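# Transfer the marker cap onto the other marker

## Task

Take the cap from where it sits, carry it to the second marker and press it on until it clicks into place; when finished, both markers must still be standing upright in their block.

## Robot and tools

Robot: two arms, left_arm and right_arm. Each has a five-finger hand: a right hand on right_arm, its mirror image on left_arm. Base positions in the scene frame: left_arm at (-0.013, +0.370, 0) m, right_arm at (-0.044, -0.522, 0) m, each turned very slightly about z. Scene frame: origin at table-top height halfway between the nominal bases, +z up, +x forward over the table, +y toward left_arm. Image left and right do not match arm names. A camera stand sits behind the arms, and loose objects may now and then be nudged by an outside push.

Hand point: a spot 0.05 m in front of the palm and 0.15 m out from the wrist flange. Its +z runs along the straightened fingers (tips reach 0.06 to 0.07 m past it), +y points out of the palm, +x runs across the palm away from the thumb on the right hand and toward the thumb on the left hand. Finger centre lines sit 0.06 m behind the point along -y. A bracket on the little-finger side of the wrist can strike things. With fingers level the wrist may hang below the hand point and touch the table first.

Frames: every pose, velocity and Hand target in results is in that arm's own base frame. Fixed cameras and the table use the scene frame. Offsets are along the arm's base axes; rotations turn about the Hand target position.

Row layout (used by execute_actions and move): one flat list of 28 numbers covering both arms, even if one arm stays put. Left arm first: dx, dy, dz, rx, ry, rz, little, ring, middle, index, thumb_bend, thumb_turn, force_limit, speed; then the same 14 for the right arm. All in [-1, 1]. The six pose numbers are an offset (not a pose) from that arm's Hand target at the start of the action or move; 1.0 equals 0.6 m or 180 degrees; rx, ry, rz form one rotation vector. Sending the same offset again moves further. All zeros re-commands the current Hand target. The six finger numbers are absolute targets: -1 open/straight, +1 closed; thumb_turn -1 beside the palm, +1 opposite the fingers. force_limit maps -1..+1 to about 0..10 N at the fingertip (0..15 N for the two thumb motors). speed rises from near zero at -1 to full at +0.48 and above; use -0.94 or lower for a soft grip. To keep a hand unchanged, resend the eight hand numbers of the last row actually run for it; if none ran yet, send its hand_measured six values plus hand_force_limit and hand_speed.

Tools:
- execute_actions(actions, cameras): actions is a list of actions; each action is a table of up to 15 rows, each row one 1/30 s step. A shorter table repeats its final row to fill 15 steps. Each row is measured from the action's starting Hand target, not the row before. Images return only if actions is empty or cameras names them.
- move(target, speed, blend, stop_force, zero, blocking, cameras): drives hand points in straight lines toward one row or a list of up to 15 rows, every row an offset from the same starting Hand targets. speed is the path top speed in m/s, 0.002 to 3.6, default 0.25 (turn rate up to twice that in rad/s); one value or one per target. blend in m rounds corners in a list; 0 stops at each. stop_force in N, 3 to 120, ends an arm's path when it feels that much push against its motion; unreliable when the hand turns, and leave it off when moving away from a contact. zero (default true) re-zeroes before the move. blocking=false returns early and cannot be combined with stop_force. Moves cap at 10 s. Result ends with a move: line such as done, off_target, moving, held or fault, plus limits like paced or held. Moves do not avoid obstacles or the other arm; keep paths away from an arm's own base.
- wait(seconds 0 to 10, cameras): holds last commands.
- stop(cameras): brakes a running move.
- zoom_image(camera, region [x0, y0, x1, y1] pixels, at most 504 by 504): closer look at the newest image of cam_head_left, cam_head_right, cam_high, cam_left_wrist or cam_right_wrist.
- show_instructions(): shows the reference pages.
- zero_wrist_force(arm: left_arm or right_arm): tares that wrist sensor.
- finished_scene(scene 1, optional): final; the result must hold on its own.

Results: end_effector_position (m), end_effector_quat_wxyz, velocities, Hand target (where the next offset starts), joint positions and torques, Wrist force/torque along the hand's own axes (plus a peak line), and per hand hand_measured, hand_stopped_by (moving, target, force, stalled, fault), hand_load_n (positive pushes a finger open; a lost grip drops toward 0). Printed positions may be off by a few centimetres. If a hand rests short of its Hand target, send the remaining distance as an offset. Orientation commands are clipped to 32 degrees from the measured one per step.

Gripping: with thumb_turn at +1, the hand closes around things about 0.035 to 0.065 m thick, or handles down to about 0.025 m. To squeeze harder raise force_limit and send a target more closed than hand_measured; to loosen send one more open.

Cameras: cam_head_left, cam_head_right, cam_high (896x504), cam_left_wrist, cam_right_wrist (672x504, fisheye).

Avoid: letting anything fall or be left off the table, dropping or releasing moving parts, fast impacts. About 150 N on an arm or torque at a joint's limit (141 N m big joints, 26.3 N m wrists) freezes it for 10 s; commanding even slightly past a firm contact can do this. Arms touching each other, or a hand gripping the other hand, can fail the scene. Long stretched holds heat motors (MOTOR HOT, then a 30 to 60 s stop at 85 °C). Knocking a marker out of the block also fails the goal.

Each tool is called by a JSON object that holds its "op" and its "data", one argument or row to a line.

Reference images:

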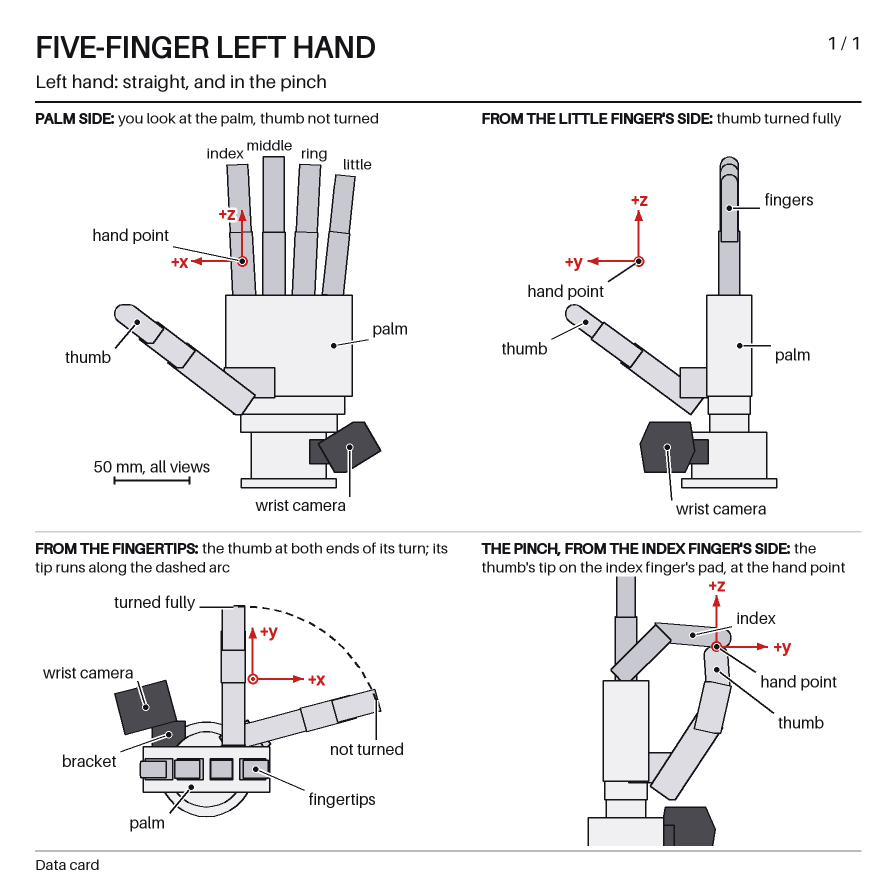

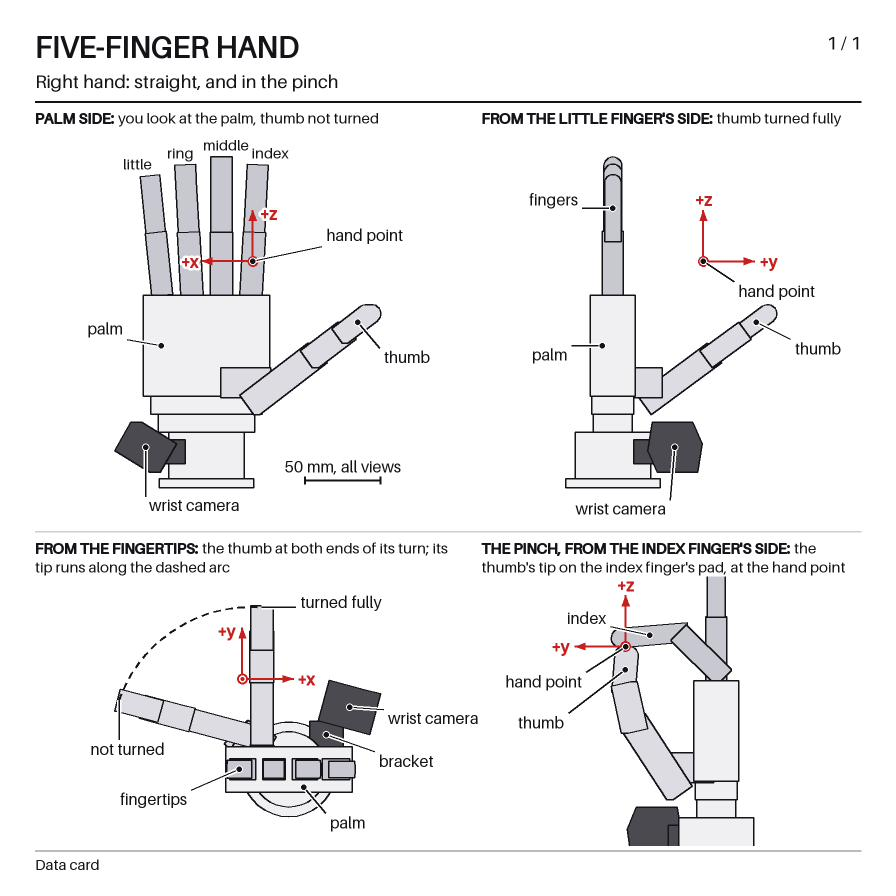

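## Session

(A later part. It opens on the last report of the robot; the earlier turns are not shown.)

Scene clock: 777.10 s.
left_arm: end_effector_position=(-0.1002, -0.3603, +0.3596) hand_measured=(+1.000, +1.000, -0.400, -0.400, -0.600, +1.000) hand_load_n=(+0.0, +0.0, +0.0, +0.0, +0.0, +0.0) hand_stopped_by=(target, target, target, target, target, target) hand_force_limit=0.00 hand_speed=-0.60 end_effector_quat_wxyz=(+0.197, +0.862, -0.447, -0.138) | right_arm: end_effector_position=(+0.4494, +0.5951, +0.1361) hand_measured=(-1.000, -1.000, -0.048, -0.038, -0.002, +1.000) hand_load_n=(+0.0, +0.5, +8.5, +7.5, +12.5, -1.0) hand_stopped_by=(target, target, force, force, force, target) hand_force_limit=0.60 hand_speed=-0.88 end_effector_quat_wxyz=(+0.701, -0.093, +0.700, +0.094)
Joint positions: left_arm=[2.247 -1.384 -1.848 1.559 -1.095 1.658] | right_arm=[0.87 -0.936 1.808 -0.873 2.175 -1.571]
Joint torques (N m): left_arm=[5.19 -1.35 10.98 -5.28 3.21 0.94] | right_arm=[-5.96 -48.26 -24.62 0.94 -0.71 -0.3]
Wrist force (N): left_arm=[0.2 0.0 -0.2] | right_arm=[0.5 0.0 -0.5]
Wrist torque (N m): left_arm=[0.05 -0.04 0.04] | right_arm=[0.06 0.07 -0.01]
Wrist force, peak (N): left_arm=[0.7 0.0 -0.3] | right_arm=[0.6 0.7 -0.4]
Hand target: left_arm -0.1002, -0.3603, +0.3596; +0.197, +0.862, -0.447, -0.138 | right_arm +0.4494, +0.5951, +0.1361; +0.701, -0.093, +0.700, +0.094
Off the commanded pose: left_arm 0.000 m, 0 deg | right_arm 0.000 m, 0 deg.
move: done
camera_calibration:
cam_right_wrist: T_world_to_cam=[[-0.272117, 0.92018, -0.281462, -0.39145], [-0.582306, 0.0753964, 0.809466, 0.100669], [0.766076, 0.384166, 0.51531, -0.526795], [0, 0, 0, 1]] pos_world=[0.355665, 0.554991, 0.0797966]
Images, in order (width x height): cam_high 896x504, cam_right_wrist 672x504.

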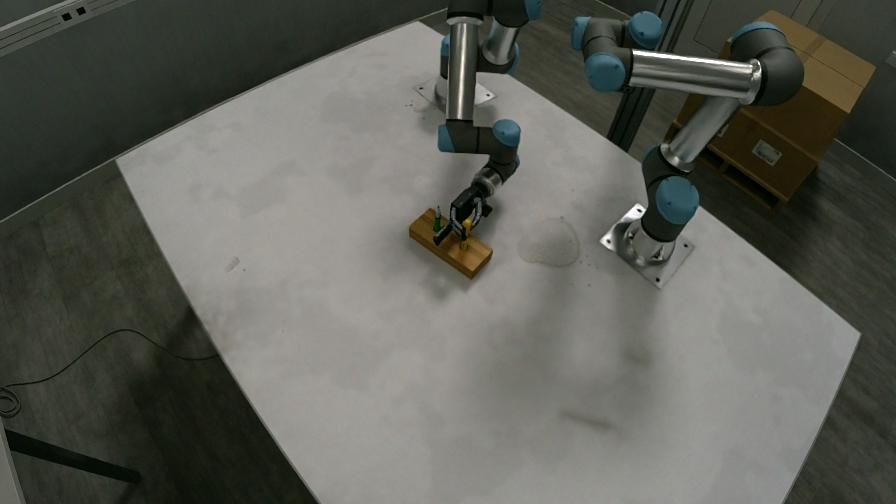

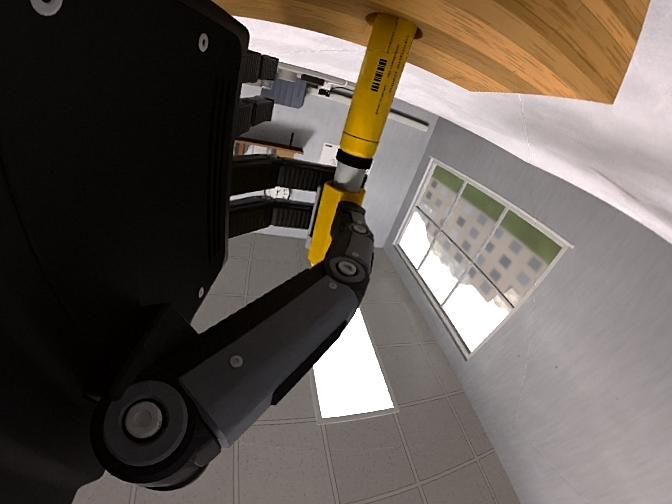

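{"op": "move", "data": {
  "target": [0,0,0,0,0,0,1,1,-0.4,-0.4,-0.6,1,0,-0.6,0,0,-0.0207,0,0,0,-1,-1,0.4,0.4,0.4,1,0.6,-0.88],
  "speed": 0.025,
  "stop_force": 25,
  "cameras": ["cam_high","cam_right_wrist"]
}}

{"op": "zoom_image", "data": {
  "camera": "cam_right_wrist",
  "region": [300, 60, 430, 260]
}}

{"op": "zoom_image", "data": {
  "camera": "cam_high",
  "region": [450, 200, 480, 250]
}}

Scene clock: 781.10 s.
left_arm: end_effector_position=(-0.1002, -0.3603, +0.3596) hand_measured=(+1.000, +1.000, -0.400, -0.400, -0.600, +1.000) hand_load_n=(+0.0, +0.0, +0.0, +0.0, +0.0, +0.0) hand_stopped_by=(target, target, target, target, target, target) hand_force_limit=0.00 hand_speed=-0.60 end_effector_quat_wxyz=(+0.197, +0.862, -0.447, -0.138) | right_arm: end_effector_position=(+0.4494, +0.5951, +0.1237) hand_measured=(-1.000, -1.000, -0.048, -0.040, -0.002, +1.000) hand_load_n=(+0.0, +0.0, +6.0, +10.5, +13.0, +3.0) hand_stopped_by=(target, target, force, force, force, target) hand_force_limit=0.60 hand_speed=-0.88 end_effector_quat_wxyz=(+0.701, -0.093, +0.700, +0.094)
Joint positions: left_arm=[2.247 -1.384 -1.848 1.559 -1.095 1.658] | right_arm=[0.87 -0.913 1.81 -0.899 2.175 -1.571]
Joint torques (N m): left_arm=[5.24 -1.64 10.5 -5.29 3.15 0.93] | right_arm=[-6.12 -40.5 3.94 3.16 -0.44 0.03]
Wrist force (N): left_arm=[0.6 -0.1 -0.2] | right_arm=[-11.6 -0.1 -1.2]
Wrist torque (N m): left_arm=[0.03 -0.10 0.06] | right_arm=[0.05 0.04 -0.04]
Wrist force, peak (N): left_arm=[0.9 -0.1 -0.2] | right_arm=[-13.4 -0.1 -1.5]
Hand target: left_arm -0.1002, -0.3603, +0.3596; +0.197, +0.862, -0.447, -0.138 | right_arm +0.4494, +0.5951, +0.1237; +0.701, -0.093, +0.700, +0.094
Off the commanded pose: left_arm 0.000 m, 0 deg | right_arm 0.000 m, 0 deg.
move: done
camera_calibration:
cam_right_wrist: T_world_to_cam=[[-0.272095, 0.920191, -0.281449, -0.394954], [-0.582368, 0.075367, 0.809424, 0.110748], [0.766036, 0.384147, 0.515383, -0.520385], [0, 0, 0, 1]] pos_world=[0.355665, 0.554991, 0.0673963]
Images, in order (width x height): cam_high 896x504, cam_right_wrist 672x504.

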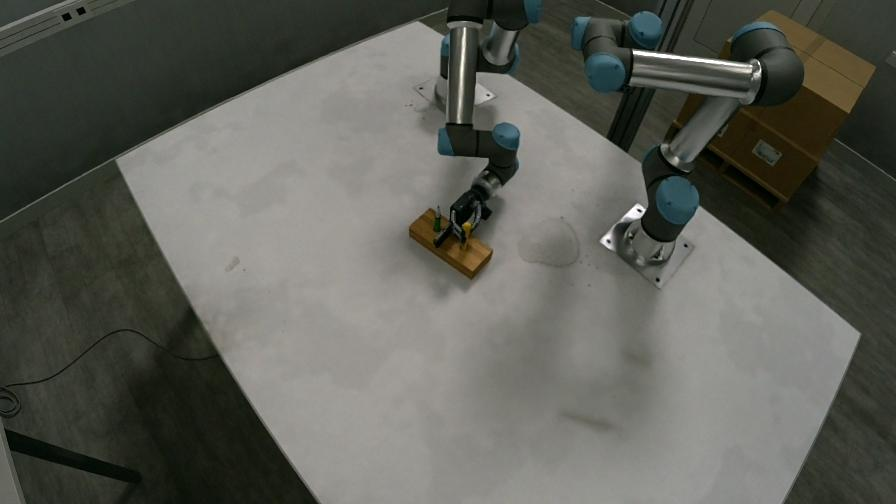

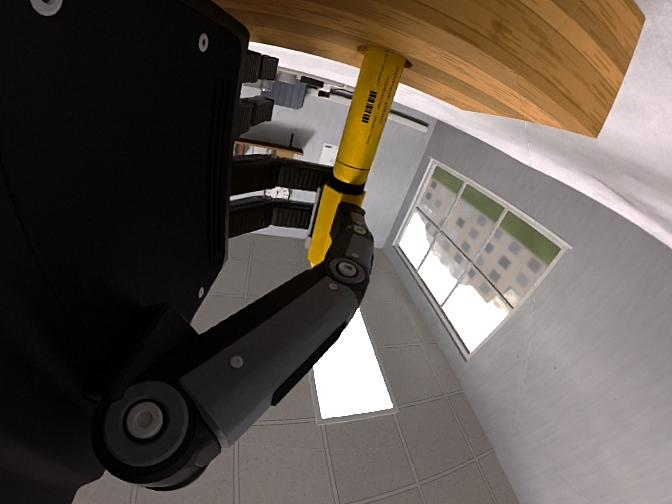

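Scaled by 2.520 from the camera's 672x504 image, which has a finer 960x720 frame.

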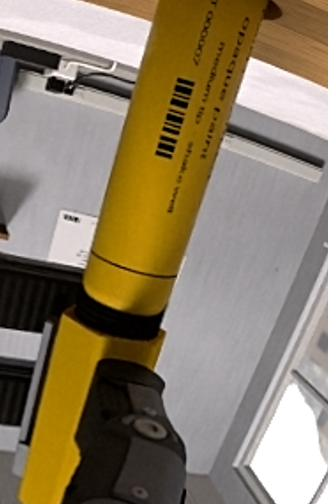

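Scaled by 10.080 from the camera's 896x504 image, which has a finer 1280x720 frame.

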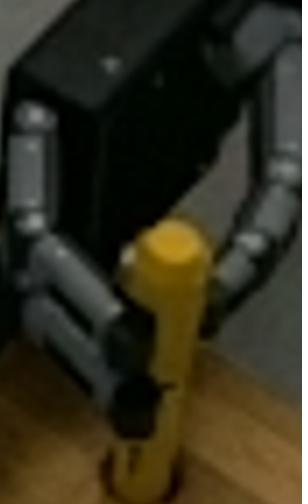

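{"op": "move", "data": {
  "target": [0,0,0,0,0,0,1,1,-0.4,-0.4,-0.6,1,0,-0.6,0,0,-0.0033,0,0,0,-1,-1,0.4,0.4,0.4,1,0.6,-0.88],
  "speed": 0.015,
  "stop_force": 25,
  "cameras": ["cam_high","cam_right_wrist"]
}}

{"op": "zoom_image", "data": {
  "camera": "cam_right_wrist",
  "region": [300, 60, 430, 260]
}}

{"op": "zoom_image", "data": {
  "camera": "cam_high",
  "region": [450, 200, 480, 250]
}}

Scene clock: 788.47 s.
left_arm: end_effector_position=(-0.1002, -0.3603, +0.3596) hand_measured=(+1.000, +1.000, -0.400, -0.400, -0.600, +1.000) hand_load_n=(+0.0, +0.0, +0.0, +0.0, +0.0, +0.0) hand_stopped_by=(target, target, target, target, target, target) hand_force_limit=0.00 hand_speed=-0.60 end_effector_quat_wxyz=(+0.197, +0.862, -0.447, -0.138) | right_arm: end_effector_position=(+0.4494, +0.5951, +0.1217) hand_measured=(-1.000, -1.000, -0.048, -0.040, -0.002, +1.000) hand_load_n=(+0.0, +0.0, +6.0, +10.0, +11.5, +9.0) hand_stopped_by=(target, target, force, force, force, target) hand_force_limit=0.60 hand_speed=-0.88 end_effector_quat_wxyz=(+0.701, -0.093, +0.700, +0.094)
Joint positions: left_arm=[2.247 -1.384 -1.848 1.559 -1.095 1.658] | right_arm=[0.87 -0.909 1.811 -0.903 2.175 -1.571]
Joint torques (N m): left_arm=[5.39 -1.33 11.17 -5.4 3.09 0.81] | right_arm=[-5.82 -19.36 8.47 5.8 -0.39 -0.45]
Wrist force (N): left_arm=[0.5 -0.2 0.0] | right_arm=[-21.7 0.0 -1.9]
Wrist torque (N m): left_arm=[0.01 -0.08 0.06] | right_arm=[0.02 -0.04 -0.06]
Wrist force, peak (N): left_arm=[0.8 0.2 -0.1] | right_arm=[-22.2 0.2 -2.1]
Hand target: left_arm -0.1002, -0.3603, +0.3596; +0.197, +0.862, -0.447, -0.138 | right_arm +0.4494, +0.5951, +0.1217; +0.701, -0.093, +0.700, +0.094
Off the commanded pose: left_arm 0.000 m, 0 deg | right_arm 0.000 m, 0 deg.
move: done
camera_calibration:
cam_right_wrist: T_world_to_cam=[[-0.27215, 0.920197, -0.281374, -0.395506], [-0.582345, 0.0752807, 0.809449, 0.112404], [0.766035, 0.384148, 0.515384, -0.519355], [0, 0, 0, 1]] pos_world=[0.355665, 0.554991, 0.0653966]
Images, in order (width x height): cam_high 896x504, cam_right_wrist 672x504.

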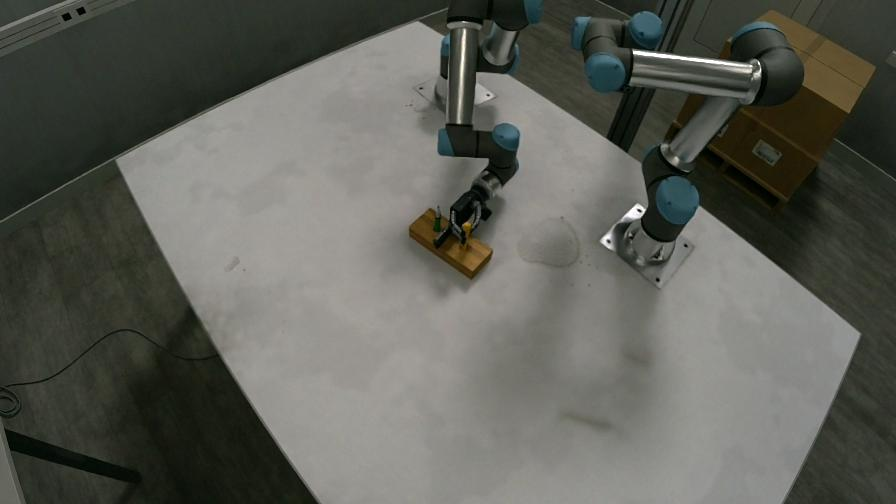

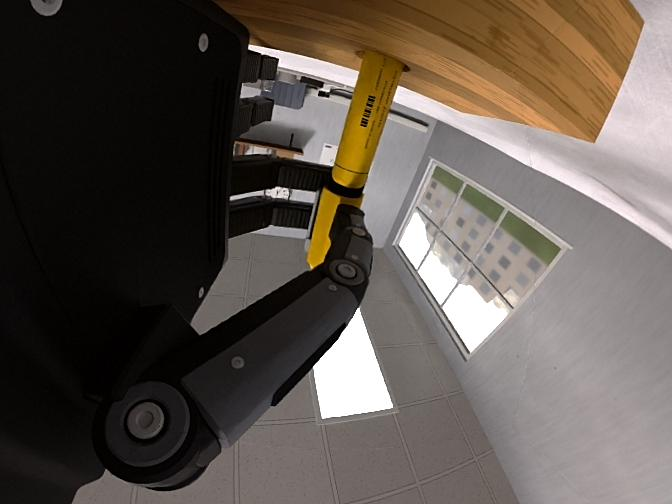

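Scaled by 2.520 from the camera's 672x504 image, which has a finer 960x720 frame.

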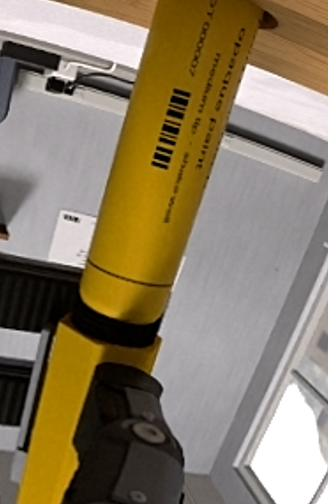

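Scaled by 10.080 from the camera's 896x504 image, which has a finer 1280x720 frame.

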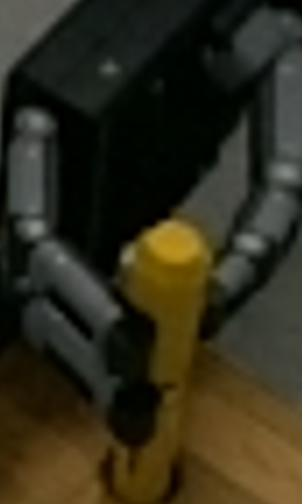

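{"op": "move", "data": {
  "target": [0,0,0,0,0,0,1,1,-0.4,-0.4,-0.6,1,0,-0.6,0,0,0.0117,0,0,0,-1,-1,0.4,0.4,0.4,1,0.6,-0.88],
  "speed": 0.03,
  "cameras": ["cam_high","cam_right_wrist"]
}}

{"op": "zoom_image", "data": {
  "camera": "cam_right_wrist",
  "region": [300, 30, 430, 230]
}}

{"op": "zoom_image", "data": {
  "camera": "cam_high",
  "region": [450, 200, 480, 250]
}}

Scene clock: 796.00 s.
left_arm: end_effector_position=(-0.1002, -0.3603, +0.3596) hand_measured=(+1.000, +1.000, -0.400, -0.400, -0.600, +1.000) hand_load_n=(+0.0, +0.0, +0.0, +0.0, +0.0, +0.0) hand_stopped_by=(target, target, target, target, target, target) hand_force_limit=0.00 hand_speed=-0.60 end_effector_quat_wxyz=(+0.197, +0.862, -0.447, -0.138) | right_arm: end_effector_position=(+0.4494, +0.5951, +0.1288) hand_measured=(-1.000, -1.000, -0.048, -0.040, -0.002, +1.000) hand_load_n=(+0.0, +0.0, +7.5, +7.0, +12.0, +4.5) hand_stopped_by=(target, target, force, force, force, target) hand_force_limit=0.60 hand_speed=-0.88 end_effector_quat_wxyz=(+0.701, -0.093, +0.700, +0.094)
Joint positions: left_arm=[2.247 -1.384 -1.848 1.559 -1.095 1.658] | right_arm=[0.87 -0.923 1.809 -0.888 2.175 -1.571]
Joint torques (N m): left_arm=[4.93 -2.16 10.76 -5.26 3.05 0.81] | right_arm=[-6.43 -31.27 -25.61 -2.17 -0.34 -1.5]
Wrist force (N): left_arm=[0.4 0.0 -0.1] | right_arm=[0.7 0.6 -1.9]
Wrist torque (N m): left_arm=[0.03 -0.07 0.06] | right_arm=[0.09 0.27 0.01]
Wrist force, peak (N): left_arm=[0.8 0.1 -0.1] | right_arm=[-22.4 0.1 -2.2]
Hand target: left_arm -0.1002, -0.3603, +0.3596; +0.197, +0.862, -0.447, -0.138 | right_arm +0.4494, +0.5951, +0.1287; +0.701, -0.093, +0.700, +0.094
Off the commanded pose: left_arm 0.000 m, 0 deg | right_arm 0.000 m, 0 deg.
move: done
camera_calibration:
cam_right_wrist: T_world_to_cam=[[-0.272095, 0.920191, -0.281449, -0.39349], [-0.582368, 0.075367, 0.809424, 0.106539], [0.766036, 0.384147, 0.515383, -0.523065], [0, 0, 0, 1]] pos_world=[0.355665, 0.554991, 0.0725963]
Images, in order (width x height): cam_high 896x504, cam_right_wrist 672x504.

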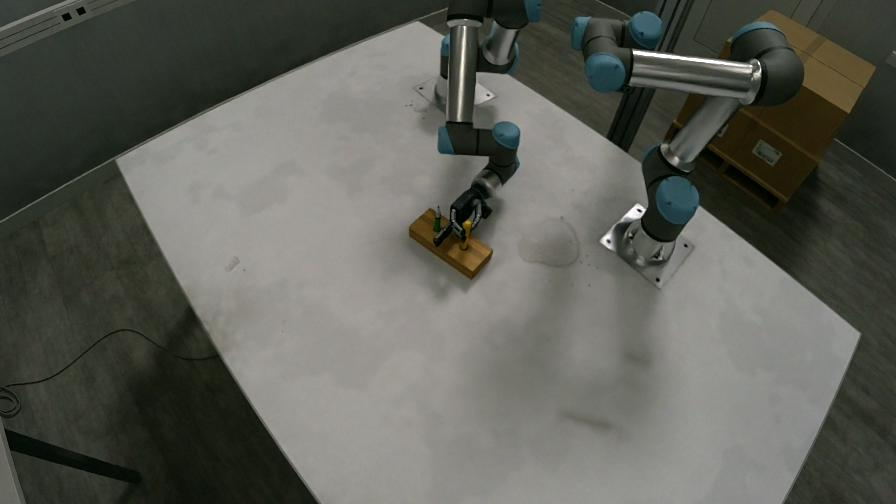

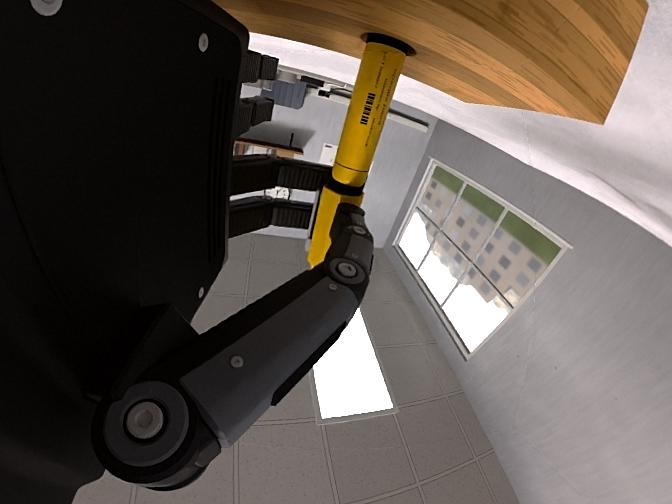

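Scaled by 2.520 from the camera's 672x504 image, which has a finer 960x720 frame.

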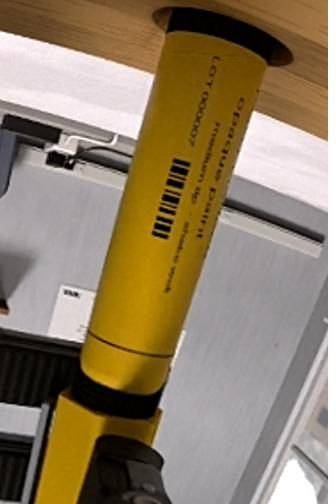

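Scaled by 10.080 from the camera's 896x504 image, which has a finer 1280x720 frame.

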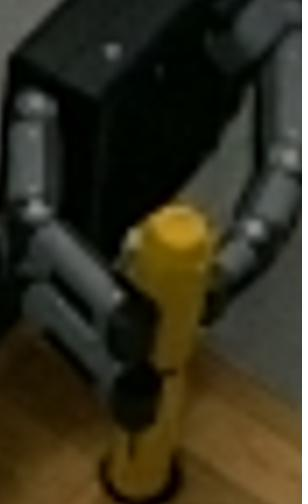

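{"op": "move", "data": {
  "target": [
    [0,0,0,0,0,0,1,1,-0.4,-0.4,-0.6,1,0,-0.6,0,0,-0.0055,0,0,0,-1,-1,0.4,0.4,0.4,1,0.6,-0.88],
    [0,0,0,0,0,0,1,1,-0.4,-0.4,-0.6,1,0,-0.6,0,0,-0.0055,0,0,0,-1,-1,-0.9,-0.9,-0.5,1,0.6,-0.6],
    [0,0,0,0,0,0,1,1,-0.4,-0.4,-0.6,1,0,-0.6,-0.1608,-0.0437,-0.0055,0,0,0,-1,-1,-0.9,-0.9,-0.5,1,0.6,-0.6]
  ],
  "speed": [0.03,0.05,0.12],
  "cameras": ["all"]
}}

{"op": "zoom_image", "data": {
  "camera": "cam_right_wrist",
  "region": [250, 0, 450, 200]
}}

{"op": "zoom_image", "data": {
  "camera": "cam_high",
  "region": [390, 190, 510, 290]
}}

{"op": "zoom_image", "data": {
  "camera": "cam_head_left",
  "region": [350, 390, 470, 470]
}}

Scene clock: 836.70 s.
left_arm: end_effector_position=(-0.1002, -0.3603, +0.3596) hand_measured=(+1.000, +1.000, -0.400, -0.400, -0.600, +1.000) hand_load_n=(+0.0, +0.0, +0.0, +0.0, +0.0, +0.0) hand_stopped_by=(target, target, target, target, target, target) hand_force_limit=0.00 hand_speed=-0.60 end_effector_quat_wxyz=(+0.197, +0.862, -0.447, -0.138) | right_arm: end_effector_position=(+0.3529, +0.5689, +0.1255) hand_measured=(-1.000, -1.000, -0.900, -0.900, -0.500, +1.000) hand_load_n=(+0.0, +0.0, +0.0, +0.0, +0.0, -0.5) hand_stopped_by=(target, target, target, target, target, target) hand_force_limit=0.60 hand_speed=-0.60 end_effector_quat_wxyz=(+0.701, -0.093, +0.700, +0.094) end_effector_velocity=(+0.003, +0.001, -0.001) end_effector_angular_velocity=(-0.001, +0.001, -0.001)
Joint positions: left_arm=[2.247 -1.384 -1.848 1.559 -1.095 1.658] | right_arm=[1.001 -1.006 1.994 -0.99 2.306 -1.571]
Joint velocities: left_arm=[within noise] | right_arm=[-0.004 0.003 -0.005 0.004 -0.003 0.001]
Joint torques (N m): left_arm=[5.67 -2.55 10.47 -5.33 2.93 0.73] | right_arm=[-7.38 -22.81 -22.37 0.76 -1.52 -1.77]
Wrist force (N): left_arm=[0.2 -0.2 -0.2] | right_arm=[0.4 0.4 -0.1]
Wrist torque (N m): left_arm=[0.03 -0.05 0.04] | right_arm=[0.09 0.08 0.07]
Wrist force, peak (N): left_arm=[0.8 0.1 -0.1] | right_arm=[-0.3 0.5 -2.6]
Hand target: left_arm -0.1002, -0.3603, +0.3596; +0.197, +0.862, -0.447, -0.138 | right_arm +0.3529, +0.5689, +0.1254; +0.701, -0.093, +0.700, +0.094
Off the commanded pose: left_arm 0.000 m, 0 deg | right_arm 0.000 m, 0 deg.
move: done
camera_calibration:
cam_left_wrist: T_world_to_cam=[[0.834297, 0.323124, -0.446698, 0.355886], [0.532064, -0.684148, 0.498848, -0.372468], [-0.144418, -0.653859, -0.742705, 0.136318], [0, 0, 0, 1]] pos_world=[-0.0790512, -0.280685, 0.446022]
cam_right_wrist: T_world_to_cam=[[-0.272171, 0.9202, -0.281344, -0.39656], [-0.582442, 0.0751924, 0.809387, 0.0550998], [0.765953, 0.384158, 0.515498, -0.437369], [0, 0, 0, 1]] pos_world=[0.259165, 0.52879, 0.0692963]

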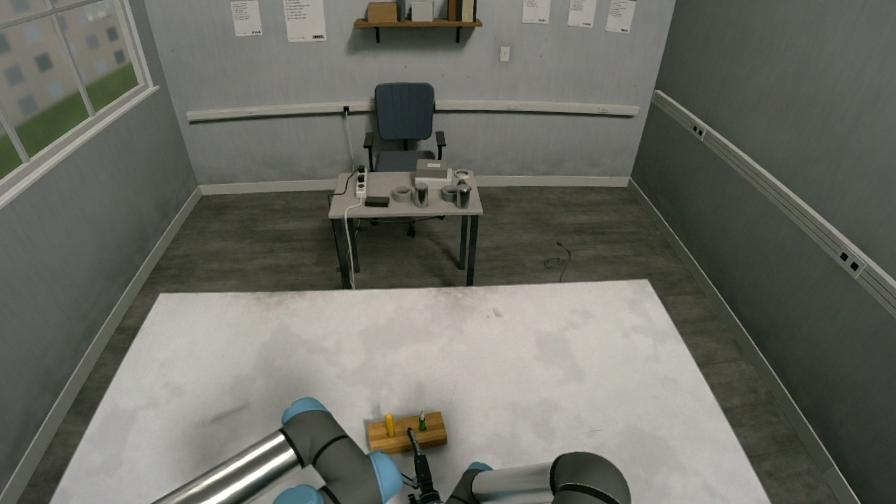

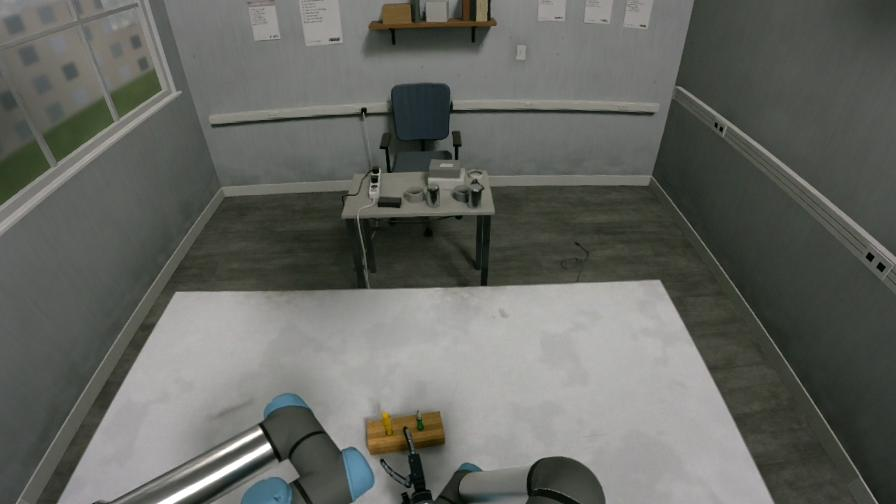

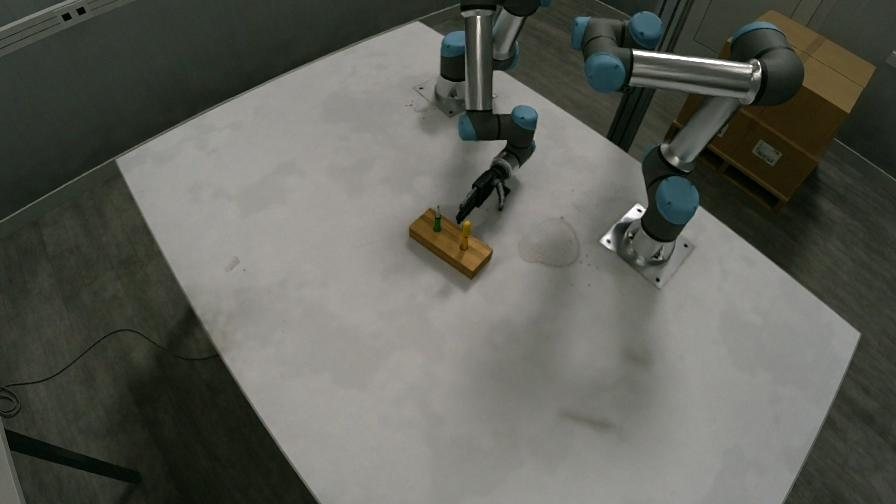

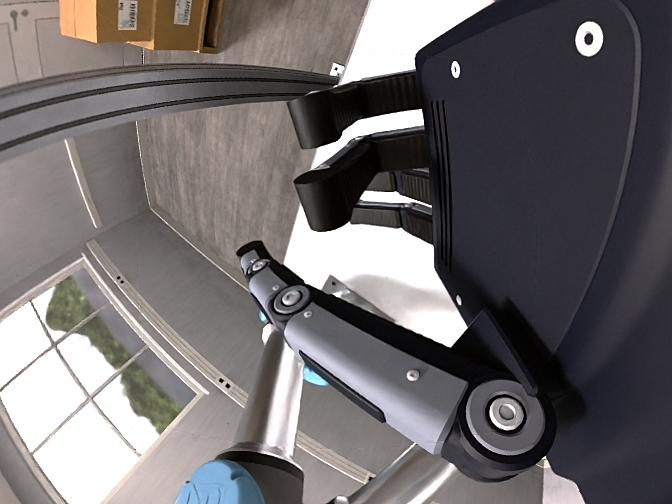

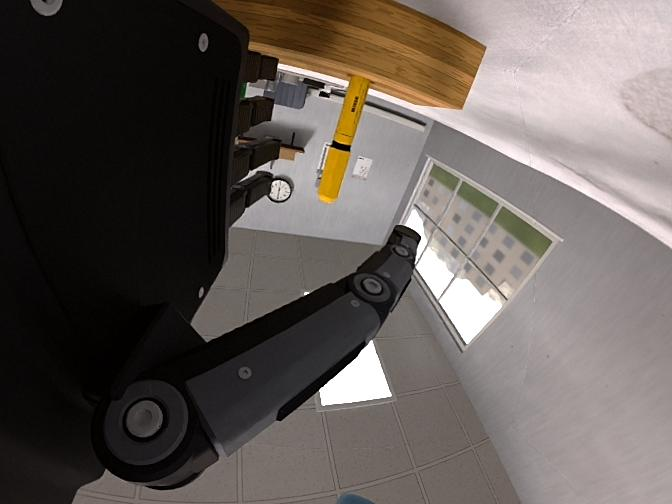

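Scaled by 2.520 from the camera's 672x504 image, which has a finer 960x720 frame.

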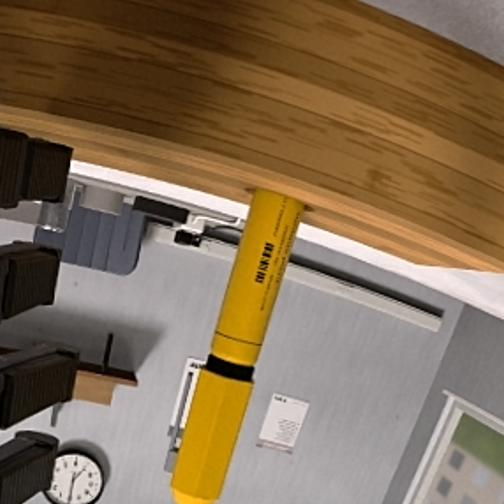

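Scaled by 4.200 from the camera's 896x504 image, which has a finer 1280x720 frame.

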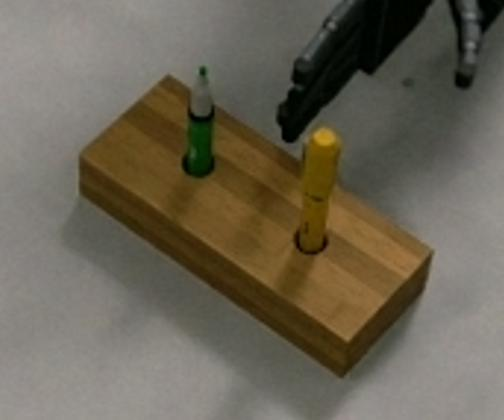

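Scaled by 4.200 from the camera's 896x504 image, which has a finer 1280x720 frame.

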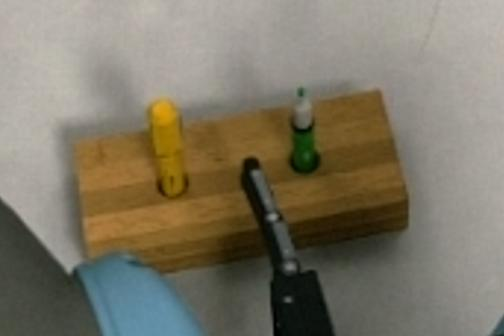

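{"op": "finished_scene", "data": {

}}

The scene is finished: the task was done.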